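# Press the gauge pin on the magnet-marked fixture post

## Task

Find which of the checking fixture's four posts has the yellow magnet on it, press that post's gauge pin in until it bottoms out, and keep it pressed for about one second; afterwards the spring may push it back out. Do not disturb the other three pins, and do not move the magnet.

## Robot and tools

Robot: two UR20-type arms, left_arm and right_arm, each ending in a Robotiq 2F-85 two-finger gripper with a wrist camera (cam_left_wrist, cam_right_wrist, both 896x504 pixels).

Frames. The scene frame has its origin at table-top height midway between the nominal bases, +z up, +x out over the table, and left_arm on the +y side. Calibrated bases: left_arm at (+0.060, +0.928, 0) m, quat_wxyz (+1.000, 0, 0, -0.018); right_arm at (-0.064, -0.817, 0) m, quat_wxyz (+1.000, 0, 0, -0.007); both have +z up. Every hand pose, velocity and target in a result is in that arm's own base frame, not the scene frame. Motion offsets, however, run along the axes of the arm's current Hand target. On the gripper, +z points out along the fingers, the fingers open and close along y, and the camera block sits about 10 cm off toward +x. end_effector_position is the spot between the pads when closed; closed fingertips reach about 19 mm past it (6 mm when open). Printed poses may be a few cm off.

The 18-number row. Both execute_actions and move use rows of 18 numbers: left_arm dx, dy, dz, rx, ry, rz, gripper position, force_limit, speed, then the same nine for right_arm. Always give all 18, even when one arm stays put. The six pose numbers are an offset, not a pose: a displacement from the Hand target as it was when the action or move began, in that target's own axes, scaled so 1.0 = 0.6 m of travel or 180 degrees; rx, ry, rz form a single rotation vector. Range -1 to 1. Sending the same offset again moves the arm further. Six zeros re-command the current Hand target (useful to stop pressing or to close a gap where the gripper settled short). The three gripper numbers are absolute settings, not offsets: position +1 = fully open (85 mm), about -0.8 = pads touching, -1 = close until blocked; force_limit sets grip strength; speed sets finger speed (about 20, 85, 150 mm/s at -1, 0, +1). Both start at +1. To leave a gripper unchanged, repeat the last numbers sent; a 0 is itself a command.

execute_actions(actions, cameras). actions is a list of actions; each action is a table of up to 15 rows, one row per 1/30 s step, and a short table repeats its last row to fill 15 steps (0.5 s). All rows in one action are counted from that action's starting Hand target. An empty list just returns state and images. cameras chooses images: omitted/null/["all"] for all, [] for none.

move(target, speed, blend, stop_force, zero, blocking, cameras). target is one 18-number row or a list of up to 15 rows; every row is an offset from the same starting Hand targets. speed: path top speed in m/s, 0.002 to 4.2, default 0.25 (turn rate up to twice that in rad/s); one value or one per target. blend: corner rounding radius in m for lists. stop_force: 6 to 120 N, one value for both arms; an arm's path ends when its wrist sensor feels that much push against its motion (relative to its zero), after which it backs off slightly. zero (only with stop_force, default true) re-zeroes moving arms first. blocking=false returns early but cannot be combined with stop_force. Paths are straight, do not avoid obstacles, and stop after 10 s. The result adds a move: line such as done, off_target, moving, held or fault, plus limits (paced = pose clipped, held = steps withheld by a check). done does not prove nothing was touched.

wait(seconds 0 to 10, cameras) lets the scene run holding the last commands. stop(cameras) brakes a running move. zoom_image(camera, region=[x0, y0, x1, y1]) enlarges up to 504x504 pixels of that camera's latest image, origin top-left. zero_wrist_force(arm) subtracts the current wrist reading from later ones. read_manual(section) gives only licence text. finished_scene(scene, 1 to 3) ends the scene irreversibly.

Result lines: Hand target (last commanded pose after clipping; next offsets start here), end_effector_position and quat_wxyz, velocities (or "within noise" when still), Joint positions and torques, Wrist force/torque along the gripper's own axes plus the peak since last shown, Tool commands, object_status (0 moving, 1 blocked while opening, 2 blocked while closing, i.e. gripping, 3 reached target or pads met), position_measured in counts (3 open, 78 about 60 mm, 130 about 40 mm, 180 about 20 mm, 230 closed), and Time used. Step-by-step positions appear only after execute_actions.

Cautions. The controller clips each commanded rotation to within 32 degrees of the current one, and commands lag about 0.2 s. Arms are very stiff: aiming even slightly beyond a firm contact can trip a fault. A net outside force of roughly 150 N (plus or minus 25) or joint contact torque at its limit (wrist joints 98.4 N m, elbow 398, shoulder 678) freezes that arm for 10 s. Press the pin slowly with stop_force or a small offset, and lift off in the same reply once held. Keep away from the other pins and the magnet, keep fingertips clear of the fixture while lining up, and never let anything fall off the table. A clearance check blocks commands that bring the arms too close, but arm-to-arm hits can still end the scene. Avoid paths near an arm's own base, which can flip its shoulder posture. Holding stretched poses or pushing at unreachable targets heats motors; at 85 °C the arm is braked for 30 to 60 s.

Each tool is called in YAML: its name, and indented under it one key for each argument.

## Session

execute_actions:
  actions: []

Scene clock: 0.00 s.
left_arm: end_effector_position=(+1.6020, +0.5513, +0.3701) position_measured=3 object_status=3 end_effector_quat_wxyz=(-0.049, +0.940, +0.190, +0.279) | right_arm: end_effector_position=(+0.4481, +0.4679, +0.3319) position_measured=3 object_status=3 end_effector_quat_wxyz=(-0.272, +0.502, +0.649, +0.503)
Joint positions: left_arm=[0.193 -0.686 0.985 -2.439 -1.472 -3.319] | right_arm=[4.007 -1.969 -2.772 1.193 2.076 2.519]
Joint velocities: within noise
Joint torques (N m): no reading
Motor temperatures (°C): left_arm=[24 35 26 38 34 34] | right_arm=[28 35 36 37 34 38]
Wrist force (N): no reading
Wrist torque (N m): no reading
Wrist force, peak (N): no reading
Hand target: left_arm +1.6020, +0.5513, +0.3701; -0.049, +0.940, +0.190, +0.279 | right_arm +0.4481, +0.4679, +0.3319; -0.272, +0.502, +0.649, +0.503
Tool commands: left_gripper/position=+1.0 left_gripper/force_limit=+1.0 left_gripper/speed=+1.0 right_gripper/position=+1.0 right_gripper/force_limit=+1.0 right_gripper/speed=+1.0
camera_calibration:
cam_left_wrist: T_world_to_cam=[[0.280319, -0.958405, -0.0536817, 0.116011], [-0.933413, -0.259108, -0.248199, 1.75322], [0.223966, 0.119682, -0.967221, 0.0591923], [0, 0, 0, 1]] pos_world=[1.5907, 0.558373, 0.498626]
cam_right_wrist: T_world_to_cam=[[0.956613, -0.13676, 0.257272, -0.433465], [0.120637, -0.61784, -0.776995, 0.502422], [0.265214, 0.774319, -0.574535, -0.162484], [0, 0, 0, 1]] pos_world=[0.39714, 0.37695, 0.408545]

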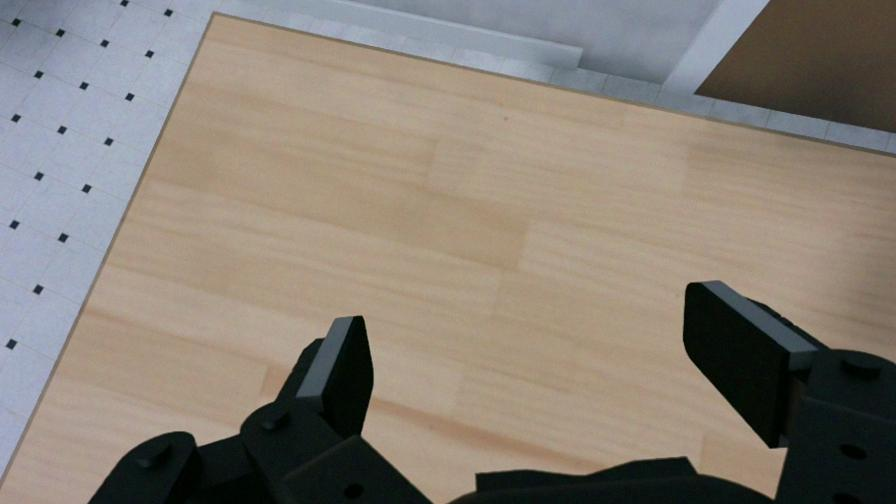

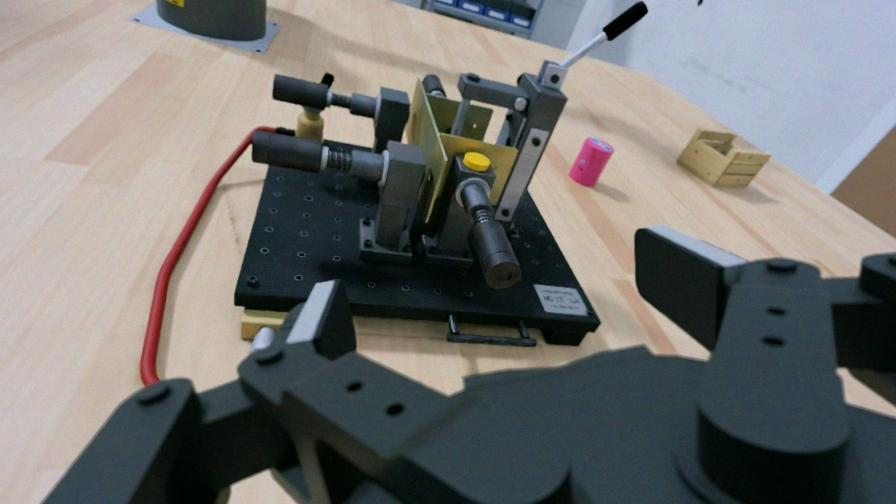

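move:
  target: [0,0,0,0,0,0,1,1,1,-0.194,0.0633,0.359,0.0145,0.1276,0,-1,-1,1]
  speed: 0.35
  cameras: ["cam_right_wrist"]

Scene clock: 3.90 s.
left_arm: end_effector_position=(+1.6020, +0.5513, +0.3701) position_measured=3 object_status=3 end_effector_quat_wxyz=(-0.049, +0.940, +0.190, +0.279) | right_arm: end_effector_position=(+0.5049, +0.5481, +0.2417) position_measured=234 object_status=3 end_effector_quat_wxyz=(-0.344, +0.443, +0.627, +0.541)
Joint positions: left_arm=[0.193 -0.686 0.985 -2.439 -1.472 -3.319] | right_arm=[3.945 -2.327 -2.569 1.518 2.276 2.597]
Joint velocities: within noise
Joint torques (N m): left_arm=[2.93 -276.63 -105.62 -11.62 1.95 0.09] | right_arm=[23.18 155.91 -23.24 0.86 -3.48 -6.81]
Motor temperatures (°C): left_arm=[24 35 26 38 34 34] | right_arm=[28 35 36 37 34 38]
Wrist force (N): left_arm=[0.2 -0.2 0.0] | right_arm=[-0.6 -0.9 -1.0]
Wrist torque (N m): left_arm=[-0.03 -0.02 0.00] | right_arm=[-0.43 0.22 -0.26]
Wrist force, peak (N): left_arm=[0.7 -0.5 -0.3] | right_arm=[-17.0 1.8 13.4]
Hand target: left_arm +1.6020, +0.5513, +0.3701; -0.049, +0.940, +0.190, +0.279 | right_arm +0.5049, +0.5481, +0.2418; -0.344, +0.443, +0.627, +0.541 (not the last commanded pose)
Off the commanded pose: left_arm 0.000 m, 0 deg | right_arm 0.115 m, 11 deg.
move: held (right_arm; a check stopped the path); limits=held
pose unreachable (right arm): on one or more control steps of this call, first in action 0 (counted from 0), this arm could not follow its commanded pose, so it was not sent that pose on those steps. It may still have moved: this result reports where it is.
cause: moving toward the commanded pose would bring two parts of the arm too close to each other (its gripper and another part of the arm, with joints 4 (wrist 1) to 6 (wrist 3) between them).
camera_calibration:
cam_right_wrist: T_world_to_cam=[[0.969875, -0.0767432, 0.2312, -0.486948], [0.172118, -0.455751, -0.873308, 0.383524], [0.17239, 0.886793, -0.428812, -0.341425], [0, 0, 0, 1]] pos_world=[0.465126, 0.440195, 0.30111]
Images, in order (width x height): cam_right_wrist 896x504.

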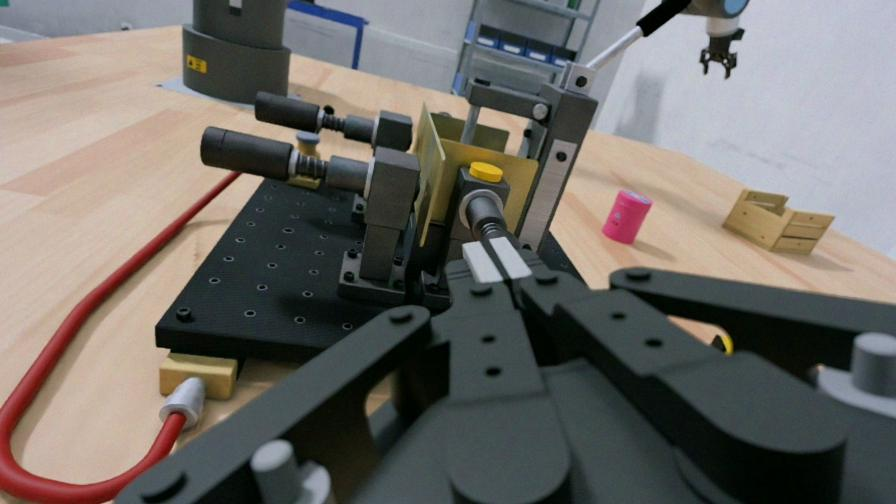

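move:
  target: [0,0,0,0,0,0,1,1,1,-0.122,0.038,0.110,0.1046,-0.4319,0.0804,-1,-1,1]
  speed: 0.5
  cameras: ["cam_right_wrist"]

Scene clock: 7.13 s.
left_arm: end_effector_position=(+1.6020, +0.5513, +0.3701) position_measured=3 object_status=3 end_effector_quat_wxyz=(-0.049, +0.940, +0.190, +0.279) | right_arm: end_effector_position=(+0.5563, +0.6000, +0.1719) position_measured=234 object_status=3 end_effector_quat_wxyz=(+0.000, +0.694, +0.720, +0.000)
Joint positions: left_arm=[0.193 -0.686 0.985 -2.439 -1.472 -3.319] | right_arm=[4.213 -1.782 -2.259 -0.671 1.571 2.605]
Joint velocities: within noise
Joint torques (N m): left_arm=[1.24 -279.33 -108.29 -11.15 2.4 0.76] | right_arm=[18.86 87.35 89.34 3.5 -4.5 5.88]
Motor temperatures (°C): left_arm=[24 35 26 38 34 34] | right_arm=[28 35 36 37 34 38]
Wrist force (N): left_arm=[0.3 -0.3 0.0] | right_arm=[-0.8 1.8 1.3]
Wrist torque (N m): left_arm=[-0.05 -0.04 0.00] | right_arm=[1.18 0.28 -0.66]
Wrist force, peak (N): left_arm=[0.7 -0.2 -0.3] | right_arm=[1.1 3.2 0.9]
Hand target: left_arm +1.6020, +0.5513, +0.3701; -0.049, +0.940, +0.190, +0.279 | right_arm +0.5563, +0.6001, +0.1719; +0.000, +0.694, +0.720, +0.000
Off the commanded pose: left_arm 0.000 m, 0 deg | right_arm 0.000 m, 0 deg.
move: done
camera_calibration:
cam_right_wrist: T_world_to_cam=[[0.989461, -0.126434, 0.0705799, -0.4701], [-0.141438, -0.948322, 0.284042, 0.608412], [0.03102, -0.291032, -0.95621, 0.449684], [0, 0, 0, 1]] pos_world=[0.537249, 0.648407, 0.290358]
Images, in order (width x height): cam_right_wrist 896x504.

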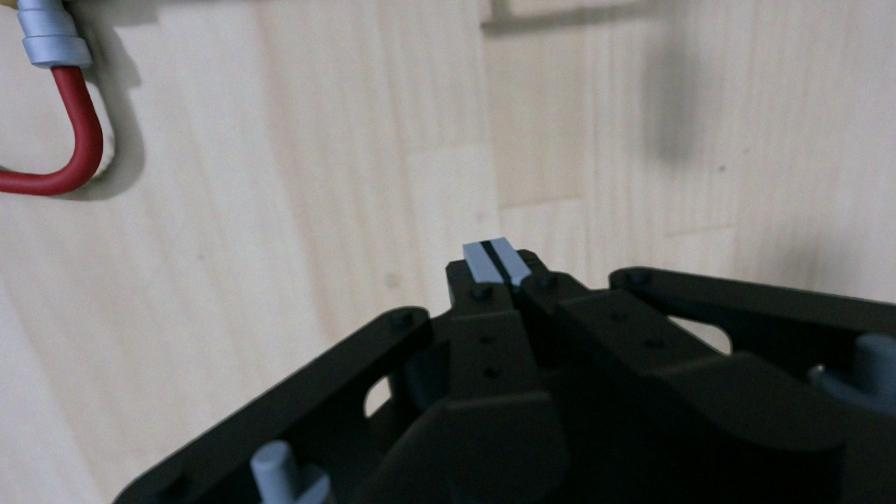

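move:
  target:
    - [0,0,0,0,0,0,1,1,1,0.075,0,0,0,0,0,-1,-1,1]
    - [0,0,0,0,0,0,1,1,1,0.21,0,0,0,0,0,-1,-1,1]
  speed: [0.1,0.022]
  stop_force: 30
  cameras: ["cam_right_wrist"]

Scene clock: 11.43 s.
left_arm: end_effector_position=(+1.6020, +0.5513, +0.3701) position_measured=3 object_status=3 end_effector_quat_wxyz=(-0.049, +0.940, +0.190, +0.279) | right_arm: end_effector_position=(+0.5529, +0.6902, +0.1719) position_measured=234 object_status=3 end_effector_quat_wxyz=(+0.000, +0.694, +0.720, +0.000)
Joint positions: left_arm=[0.193 -0.686 0.985 -2.439 -1.472 -3.319] | right_arm=[4.266 -1.844 -2.169 -0.699 1.571 2.658]
Joint velocities: within noise
Joint torques (N m): left_arm=[3.16 -282.96 -111.52 -10.82 3.95 1.81] | right_arm=[-10.82 146.34 78.03 16.88 4.92 -6.65]
Motor temperatures (°C): left_arm=[24 35 26 38 34 34] | right_arm=[28 35 36 37 34 38]
Wrist force (N): left_arm=[0.3 -0.2 0.0] | right_arm=[-17.6 1.9 4.6]
Wrist torque (N m): left_arm=[-0.02 -0.05 -0.01] | right_arm=[1.43 0.46 -0.60]
Wrist force, peak (N): left_arm=[0.7 -0.3 -0.4] | right_arm=[-73.9 2.4 -16.2]
Hand target: left_arm +1.6020, +0.5513, +0.3701; -0.049, +0.940, +0.190, +0.279 | right_arm +0.5529, +0.6902, +0.1718; +0.000, +0.694, +0.720, +0.000 (not the last commanded pose)
Off the commanded pose: left_arm 0.000 m, 0 deg | right_arm 0.036 m, 0 deg.
move: contact (right_arm); path passed 1 of 2 targets
camera_calibration:
cam_right_wrist: T_world_to_cam=[[0.989465, -0.126456, 0.0704832, -0.455289], [-0.141431, -0.948319, 0.284057, 0.69346], [0.03092, -0.291033, -0.956213, 0.476096], [0, 0, 0, 1]] pos_world=[0.533849, 0.738607, 0.290357]
Images, in order (width x height): cam_right_wrist 896x504.

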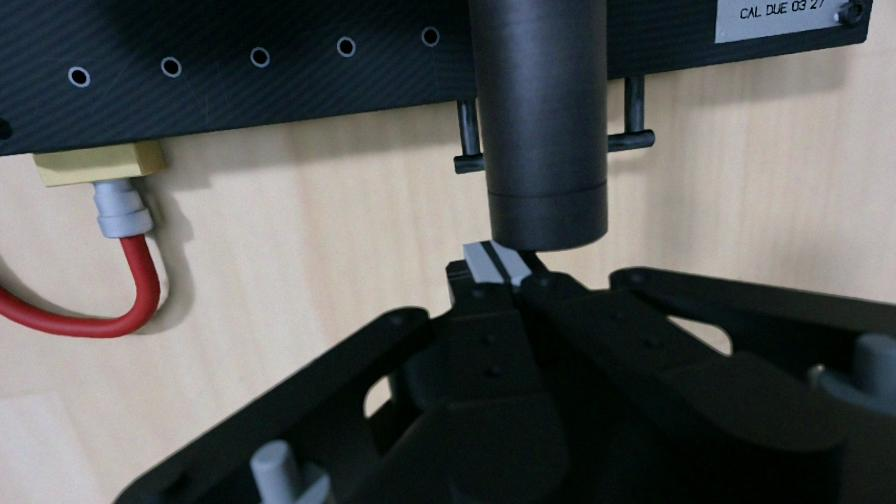

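move:
  target: [0,0,0,0,0,0,1,1,1,0.004,0,0,0,0,0,-1,-1,1]
  speed: 0.01
  stop_force: 45
  zero: false
  cameras: []

wait:
  seconds: 1.1
  cameras: []

Scene clock: 12.63 s.
left_arm: end_effector_position=(+1.6020, +0.5513, +0.3701) position_measured=3 object_status=3 end_effector_quat_wxyz=(-0.049, +0.940, +0.190, +0.279) | right_arm: end_effector_position=(+0.5529, +0.6905, +0.1718) position_measured=234 object_status=3 end_effector_quat_wxyz=(+0.000, +0.694, +0.720, +0.000)
Joint positions: left_arm=[0.193 -0.686 0.985 -2.439 -1.472 -3.319] | right_arm=[4.266 -1.845 -2.168 -0.7 1.571 2.658]
Joint velocities: within noise
Joint torques (N m): left_arm=[5.82 -282.64 -114.15 -10.78 4.41 1.87] | right_arm=[10.33 135.22 92.05 27.07 7.7 -3.69]
Motor temperatures (°C): left_arm=[24 35 26 38 34 34] | right_arm=[28 35 36 37 34 38]
Wrist force (N): left_arm=[-0.1 -0.1 0.0] | right_arm=[-47.3 0.2 -11.1]
Wrist torque (N m): left_arm=[-0.01 0.03 -0.01] | right_arm=[1.34 0.51 -0.47]
Wrist force, peak (N): left_arm=[0.4 -0.5 -0.2] | right_arm=[-53.6 -2.3 -10.7]
Hand target: left_arm +1.6020, +0.5513, +0.3701; -0.049, +0.940, +0.190, +0.279 | right_arm +0.5529, +0.6905, +0.1718; +0.000, +0.694, +0.720, +0.000 (not the last commanded pose)
Off the commanded pose: left_arm 0.000 m, 0 deg | right_arm 0.002 m, 0 deg.
move: contact (right_arm)
No camera images: "cameras" was empty.

Scene clock: 13.73 s.
left_arm: end_effector_position=(+1.6020, +0.5513, +0.3701) position_measured=3 object_status=3 end_effector_quat_wxyz=(-0.049, +0.940, +0.190, +0.279) | right_arm: end_effector_position=(+0.5529, +0.6905, +0.1718) position_measured=234 object_status=3 end_effector_quat_wxyz=(+0.000, +0.694, +0.720, +0.000)
Joint positions: left_arm=[0.193 -0.686 0.985 -2.439 -1.472 -3.319] | right_arm=[4.266 -1.845 -2.168 -0.699 1.571 2.658]
Joint velocities: within noise
Joint torques (N m): left_arm=[5.01 -287.25 -113.35 -10.96 4.47 2.35] | right_arm=[-1.57 139.66 94.53 23.74 10.77 -6.91]
Motor temperatures (°C): left_arm=[24 35 26 38 34 34] | right_arm=[28 35 36 37 34 38]
Wrist force (N): left_arm=[0.2 -0.4 -0.1] | right_arm=[-43.3 1.6 -7.5]
Wrist torque (N m): left_arm=[-0.06 -0.03 0.00] | right_arm=[1.34 0.49 -0.47]
Wrist force, peak (N): left_arm=[0.7 -0.1 0.2] | right_arm=[-46.8 0.3 -10.8]
Hand target: left_arm +1.6020, +0.5513, +0.3701; -0.049, +0.940, +0.190, +0.279 | right_arm +0.5529, +0.6905, +0.1718; +0.000, +0.694, +0.720, +0.000 (not the last commanded pose)
Tool commands: left_gripper/position=+1.0 left_gripper/force_limit=+1.0 left_gripper/speed=+1.0 right_gripper/position=-1.0 right_gripper/force_limit=-1.0 right_gripper/speed=+1.0
Off the commanded pose: left_arm 0.000 m, 0 deg | right_arm 0.002 m, 0 deg.
wait: 1.10 s; at rest by 0.17 s
No camera images: "cameras" was empty.

finished_scene:
  scene: 2

The scene is finished: the task was done.


## Next scene

The same job, from a new start.

execute_actions:
  actions: []

Scene clock: 0.00 s.
left_arm: end_effector_position=(+0.3071, -0.4220, +0.1602) position_measured=3 object_status=3 end_effector_quat_wxyz=(+0.066, +0.956, -0.074, +0.275) | right_arm: end_effector_position=(+0.4900, -0.3027, +0.2369) position_measured=3 object_status=3 end_effector_quat_wxyz=(+0.548, -0.467, -0.511, -0.471)
Joint positions: left_arm=[-1.763 -1.739 2.857 -2.766 -1.003 1.555] | right_arm=[2.511 -2.074 -2.06 -2.212 2.389 -0.015]
Joint velocities: within noise
Joint torques (N m): no reading
Motor temperatures (°C): left_arm=[24 35 26 38 34 33] | right_arm=[28 35 35 36 33 38]
Wrist force (N): no reading
Wrist torque (N m): no reading
Wrist force, peak (N): no reading
Hand target: left_arm +0.3071, -0.4220, +0.1602; +0.066, +0.956, -0.074, +0.275 | right_arm +0.4900, -0.3027, +0.2369; +0.548, -0.467, -0.511, -0.471
Tool commands: left_gripper/position=+1.0 left_gripper/force_limit=+1.0 left_gripper/speed=+1.0 right_gripper/position=+1.0 right_gripper/force_limit=+1.0 right_gripper/speed=+1.0
camera_calibration:
cam_left_wrist: T_world_to_cam=[[-0.285835, -0.958093, 0.0188626, -0.30276], [-0.929607, 0.27245, -0.248197, 0.463413], [0.232657, -0.0884782, -0.968526, 0.172428], [0, 0, 0, 1]] pos_world=[0.304136, -0.401073, 0.28773]
cam_right_wrist: T_world_to_cam=[[0.978979, 0.0562001, -0.196068, -0.399553], [-0.174505, -0.266853, -0.947807, 0.238768], [-0.105588, 0.962097, -0.251436, 0.530477], [0, 0, 0, 1]] pos_world=[0.488832, -0.424199, 0.281347]

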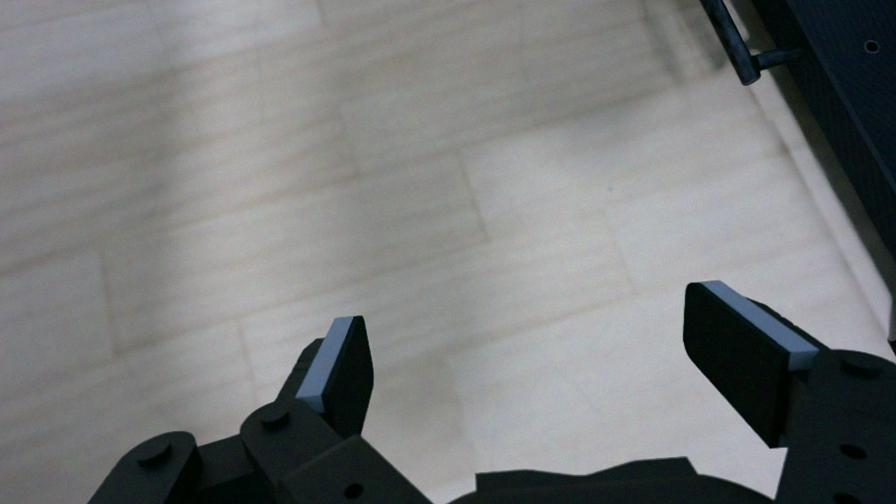

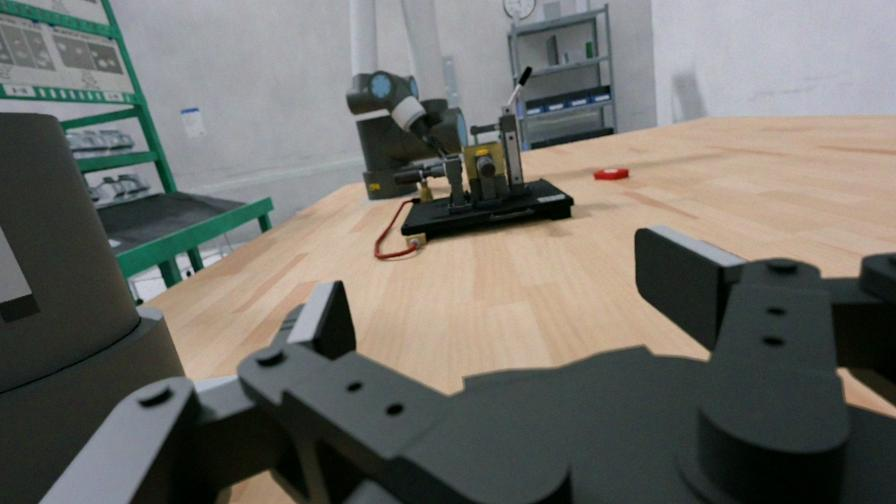

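zoom_image:
  camera: "cam_right_wrist"
  region: [370, 50, 600, 260]

Scaled by 2.191 from the camera's 896x504 image, which has a finer 1280x720 frame.

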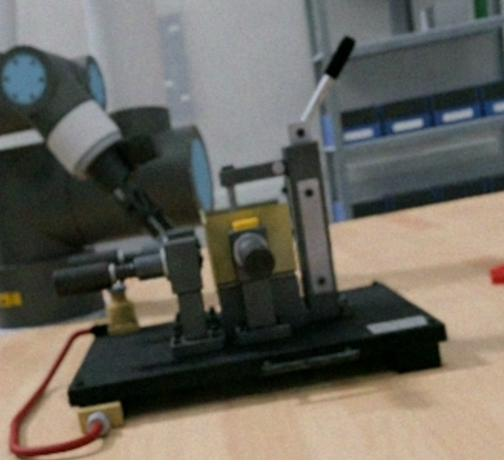

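move:
  target: [0,0,0,0,0,0,1,1,1,0.268,0.142,0.98,0,-0.122,0,1,1,1]
  speed: 0.6
  cameras: ["cam_right_wrist"]

zoom_image:
  camera: "cam_right_wrist"
  region: [300, 50, 650, 350]

Scene clock: 6.23 s.
left_arm: end_effector_position=(+0.3071, -0.4220, +0.1602) position_measured=3 object_status=3 end_effector_quat_wxyz=(+0.066, +0.956, -0.074, +0.275) | right_arm: end_effector_position=(+0.5094, +0.2846, +0.4200) position_measured=3 object_status=3 end_effector_quat_wxyz=(-0.440, +0.548, +0.606, +0.373)
Joint positions: left_arm=[-1.763 -1.739 2.857 -2.766 -1.003 1.555] | right_arm=[3.46 -1.597 -2.614 -0.022 2.756 2.114]
Joint velocities: within noise
Joint torques (N m): left_arm=[2.81 -12.5 -58.61 -8.11 3.19 -1.01] | right_arm=[22.22 33.03 43.42 15.41 0.8 6.44]
Motor temperatures (°C): left_arm=[24 35 26 38 34 33] | right_arm=[28 35 35 36 33 38]
Wrist force (N): left_arm=[0.2 -0.2 0.0] | right_arm=[-0.6 -0.4 0.9]
Wrist torque (N m): left_arm=[-0.03 -0.03 0.00] | right_arm=[0.26 0.38 -0.17]
Wrist force, peak (N): left_arm=[0.4 0.1 -0.4] | right_arm=[2.4 2.4 5.5]
Hand target: left_arm +0.3071, -0.4220, +0.1602; +0.066, +0.956, -0.074, +0.275 | right_arm +0.5094, +0.2846, +0.4200; -0.440, +0.548, +0.606, +0.373
Off the commanded pose: left_arm 0.000 m, 0 deg | right_arm 0.000 m, 0 deg.
move: done
camera_calibration:
cam_right_wrist: T_world_to_cam=[[0.987054, -0.000768187, -0.160386, -0.418599], [-0.128434, -0.602749, -0.787526, 0.577247], [-0.0960676, 0.79793, -0.595045, 0.199852], [0, 0, 0, 1]] pos_world=[0.506517, 0.188146, 0.506381]
Images, in order (width x height): cam_right_wrist 896x504.

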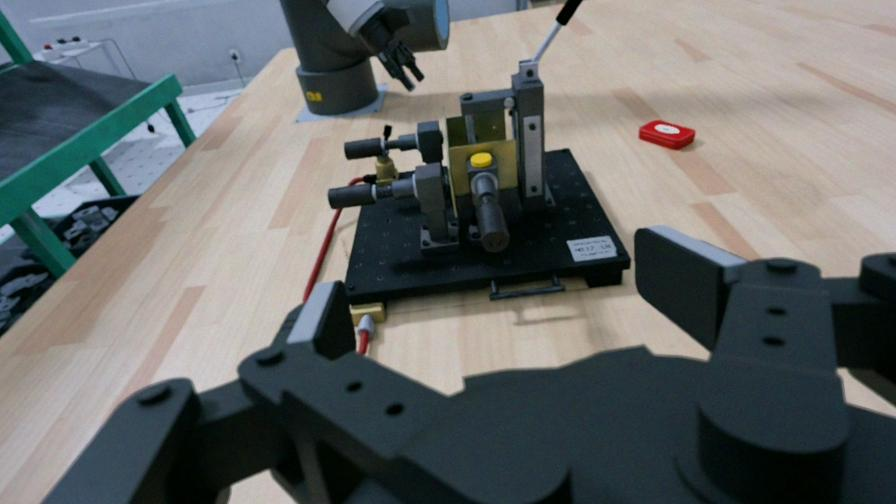

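Scaled by 1.440 from the camera's 896x504 image, which has a finer 1280x720 frame.

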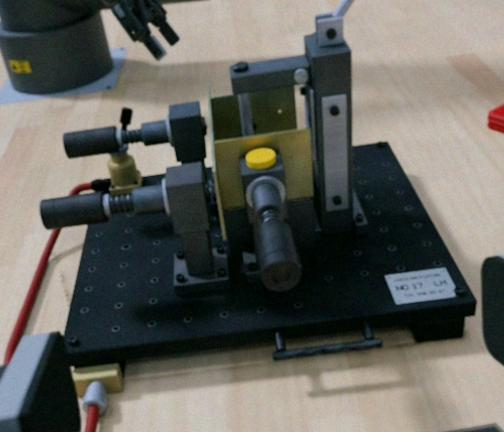

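move:
  target: [0,0,0,0,0,0,1,1,1,-0.213,0.1027,0.6263,-0.0288,-0.3904,0.0231,-1,-1,1]
  speed: 0.6
  cameras: ["cam_right_wrist"]

Scene clock: 8.60 s.
left_arm: end_effector_position=(+0.3071, -0.4220, +0.1602) position_measured=3 object_status=3 end_effector_quat_wxyz=(+0.066, +0.956, -0.074, +0.275) | right_arm: end_effector_position=(+0.5253, +0.6003, +0.1723) position_measured=234 object_status=3 end_effector_quat_wxyz=(+0.000, +0.701, +0.713, +0.000)
Joint positions: left_arm=[-1.763 -1.739 2.857 -2.766 -1.003 1.555] | right_arm=[4.248 -1.761 -2.287 -0.663 1.571 2.66]
Joint velocities: within noise
Joint torques (N m): left_arm=[6.32 -6.85 -59.96 -7.2 3.96 -1.01] | right_arm=[19.33 75.86 80.69 4.15 -3.82 5.28]
Motor temperatures (°C): left_arm=[24 35 26 38 34 33] | right_arm=[28 35 35 36 33 38]
Wrist force (N): left_arm=[0.2 0.2 -0.1] | right_arm=[-0.1 2.6 1.6]
Wrist torque (N m): left_arm=[0.03 -0.04 0.00] | right_arm=[1.52 -0.03 -0.46]
Wrist force, peak (N): left_arm=[0.0 -0.2 -0.4] | right_arm=[4.5 2.8 3.6]
Hand target: left_arm +0.3071, -0.4220, +0.1602; +0.066, +0.956, -0.074, +0.275 | right_arm +0.5253, +0.6004, +0.1723; +0.000, +0.701, +0.713, +0.000
Off the commanded pose: left_arm 0.000 m, 0 deg | right_arm 0.000 m, 0 deg.
move: done
camera_calibration:
cam_right_wrist: T_world_to_cam=[[0.986721, -0.14649, 0.0701592, -0.425788], [-0.160509, -0.945566, 0.283094, 0.612619], [0.0248697, -0.290596, -0.956523, 0.454259], [0, 0, 0, 1]] pos_world=[0.507168, 0.648904, 0.290953]
Images, in order (width x height): cam_right_wrist 896x504.

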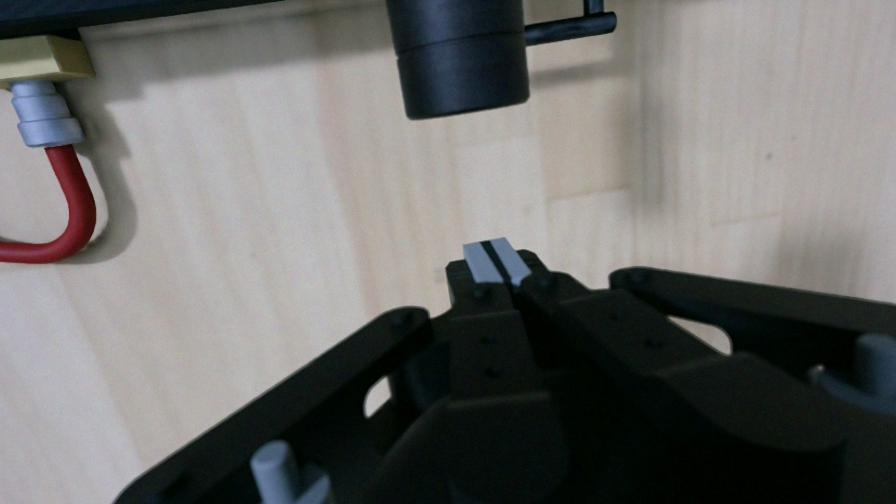

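move:
  target:
    - [0,0,0,0,0,0,1,1,1,0.028,-0.007,0,0,0,0,-1,-1,1]
    - [0,0,0,0,0,0,1,1,1,0.13,-0.007,0,0,0,0,-1,-1,1]
  speed: [0.1,0.022]
  stop_force: 40
  cameras: ["cam_right_wrist"]

Scene clock: 12.30 s.
left_arm: end_effector_position=(+0.3071, -0.4220, +0.1602) position_measured=3 object_status=3 end_effector_quat_wxyz=(+0.066, +0.956, -0.074, +0.275) | right_arm: end_effector_position=(+0.5200, +0.6587, +0.1723) position_measured=234 object_status=3 end_effector_quat_wxyz=(+0.000, +0.701, +0.713, +0.000)
Joint positions: left_arm=[-1.763 -1.739 2.857 -2.766 -1.003 1.555] | right_arm=[4.286 -1.801 -2.231 -0.679 1.571 2.698]
Joint velocities: within noise
Joint torques (N m): left_arm=[12.05 -7.47 -63.77 -7.38 4.5 -0.88] | right_arm=[-5.86 139 79.74 18.09 5.51 -7.52]
Motor temperatures (°C): left_arm=[24 35 26 38 34 33] | right_arm=[28 35 35 36 33 38]
Wrist force (N): left_arm=[0.1 -0.2 0.2] | right_arm=[-20.6 1.3 7.8]
Wrist torque (N m): left_arm=[-0.03 -0.02 0.00] | right_arm=[1.60 0.21 -0.42]
Wrist force, peak (N): left_arm=[0.5 0.1 -0.3] | right_arm=[-84.7 1.7 -19.4]
Hand target: left_arm +0.3071, -0.4220, +0.1602; +0.066, +0.956, -0.074, +0.275 | right_arm +0.5200, +0.6586, +0.1723; +0.000, +0.701, +0.713, +0.000 (not the last commanded pose)
Off the commanded pose: left_arm 0.000 m, 0 deg | right_arm 0.020 m, 0 deg.
move: contact (right_arm); path passed 1 of 2 targets
camera_calibration:
cam_right_wrist: T_world_to_cam=[[0.986723, -0.146499, 0.0701121, -0.412077], [-0.160512, -0.945471, 0.283408, 0.666876], [0.02477, -0.290899, -0.956433, 0.471503], [0, 0, 0, 1]] pos_world=[0.501968, 0.707303, 0.290855]
Images, in order (width x height): cam_right_wrist 896x504.

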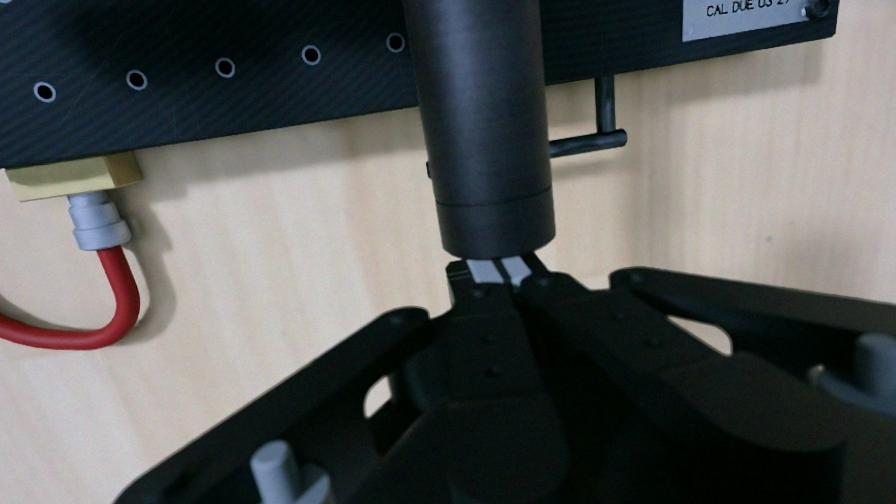

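Firm the contact slightly and hold.

move:
  target: [0,0,0,0,0,0,1,1,1,0.003,0,0,0,0,0,-1,-1,1]
  speed: 0.01
  stop_force: 40
  zero: false
  cameras: []

wait:
  seconds: 1.1
  cameras: []

Scene clock: 13.20 s.
left_arm: end_effector_position=(+0.3071, -0.4220, +0.1602) position_measured=3 object_status=3 end_effector_quat_wxyz=(+0.066, +0.956, -0.074, +0.275) | right_arm: end_effector_position=(+0.5200, +0.6588, +0.1723) position_measured=234 object_status=3 end_effector_quat_wxyz=(+0.000, +0.701, +0.713, +0.000)
Joint positions: left_arm=[-1.763 -1.739 2.857 -2.766 -1.003 1.555] | right_arm=[4.286 -1.802 -2.231 -0.68 1.571 2.698]
Joint velocities: within noise
Joint torques (N m): left_arm=[9.77 -6.81 -64.69 -7.49 3.65 -0.1] | right_arm=[13 125.31 93.41 27.98 2.11 3.44]
Motor temperatures (°C): left_arm=[24 35 26 38 34 33] | right_arm=[28 35 35 36 33 38]
Wrist force (N): left_arm=[-0.5 -0.1 -0.2] | right_arm=[-46.3 -0.9 -10.9]
Wrist torque (N m): left_arm=[-0.01 0.10 0.00] | right_arm=[1.63 0.46 -0.46]
Wrist force, peak (N): left_arm=[0.2 -0.1 -0.5] | right_arm=[-48.9 -2.0 -7.6]
Hand target: left_arm +0.3071, -0.4220, +0.1602; +0.066, +0.956, -0.074, +0.275 | right_arm +0.5200, +0.6588, +0.1723; +0.000, +0.701, +0.713, +0.000 (not the last commanded pose)
Off the commanded pose: left_arm 0.000 m, 0 deg | right_arm 0.002 m, 0 deg.
move: contact (right_arm)
No camera images: "cameras" was empty.

Scene clock: 14.30 s.
left_arm: end_effector_position=(+0.3071, -0.4220, +0.1602) position_measured=3 object_status=3 end_effector_quat_wxyz=(+0.066, +0.956, -0.074, +0.275) | right_arm: end_effector_position=(+0.5200, +0.6588, +0.1723) position_measured=234 object_status=3 end_effector_quat_wxyz=(+0.000, +0.701, +0.713, +0.000)
Joint positions: left_arm=[-1.763 -1.739 2.857 -2.766 -1.003 1.555] | right_arm=[4.286 -1.802 -2.231 -0.68 1.571 2.698]
Joint velocities: within noise
Joint torques (N m): left_arm=[12.32 -12.93 -68.86 -6.98 4.14 -0.57] | right_arm=[10.77 123.43 89.87 23.11 2.68 4.09]
Motor temperatures (°C): left_arm=[24 35 26 38 34 33] | right_arm=[28 35 35 36 33 38]
Wrist force (N): left_arm=[0.3 -0.1 0.2] | right_arm=[-41.2 1.1 -6.7]
Wrist torque (N m): left_arm=[-0.01 -0.05 0.00] | right_arm=[1.59 0.43 -0.43]
Wrist force, peak (N): left_arm=[0.0 0.1 -0.5] | right_arm=[-46.1 -0.8 -10.7]
Hand target: left_arm +0.3071, -0.4220, +0.1602; +0.066, +0.956, -0.074, +0.275 | right_arm +0.5200, +0.6588, +0.1723; +0.000, +0.701, +0.713, +0.000 (not the last commanded pose)
Tool commands: left_gripper/position=+1.0 left_gripper/force_limit=+1.0 left_gripper/speed=+1.0 right_gripper/position=-1.0 right_gripper/force_limit=-1.0 right_gripper/speed=+1.0
Off the commanded pose: left_arm 0.000 m, 0 deg | right_arm 0.002 m, 0 deg.
wait: 1.10 s; at rest by 0.17 s
No camera images: "cameras" was empty.

finished_scene:
  scene: 3

The scene is finished: the task was done.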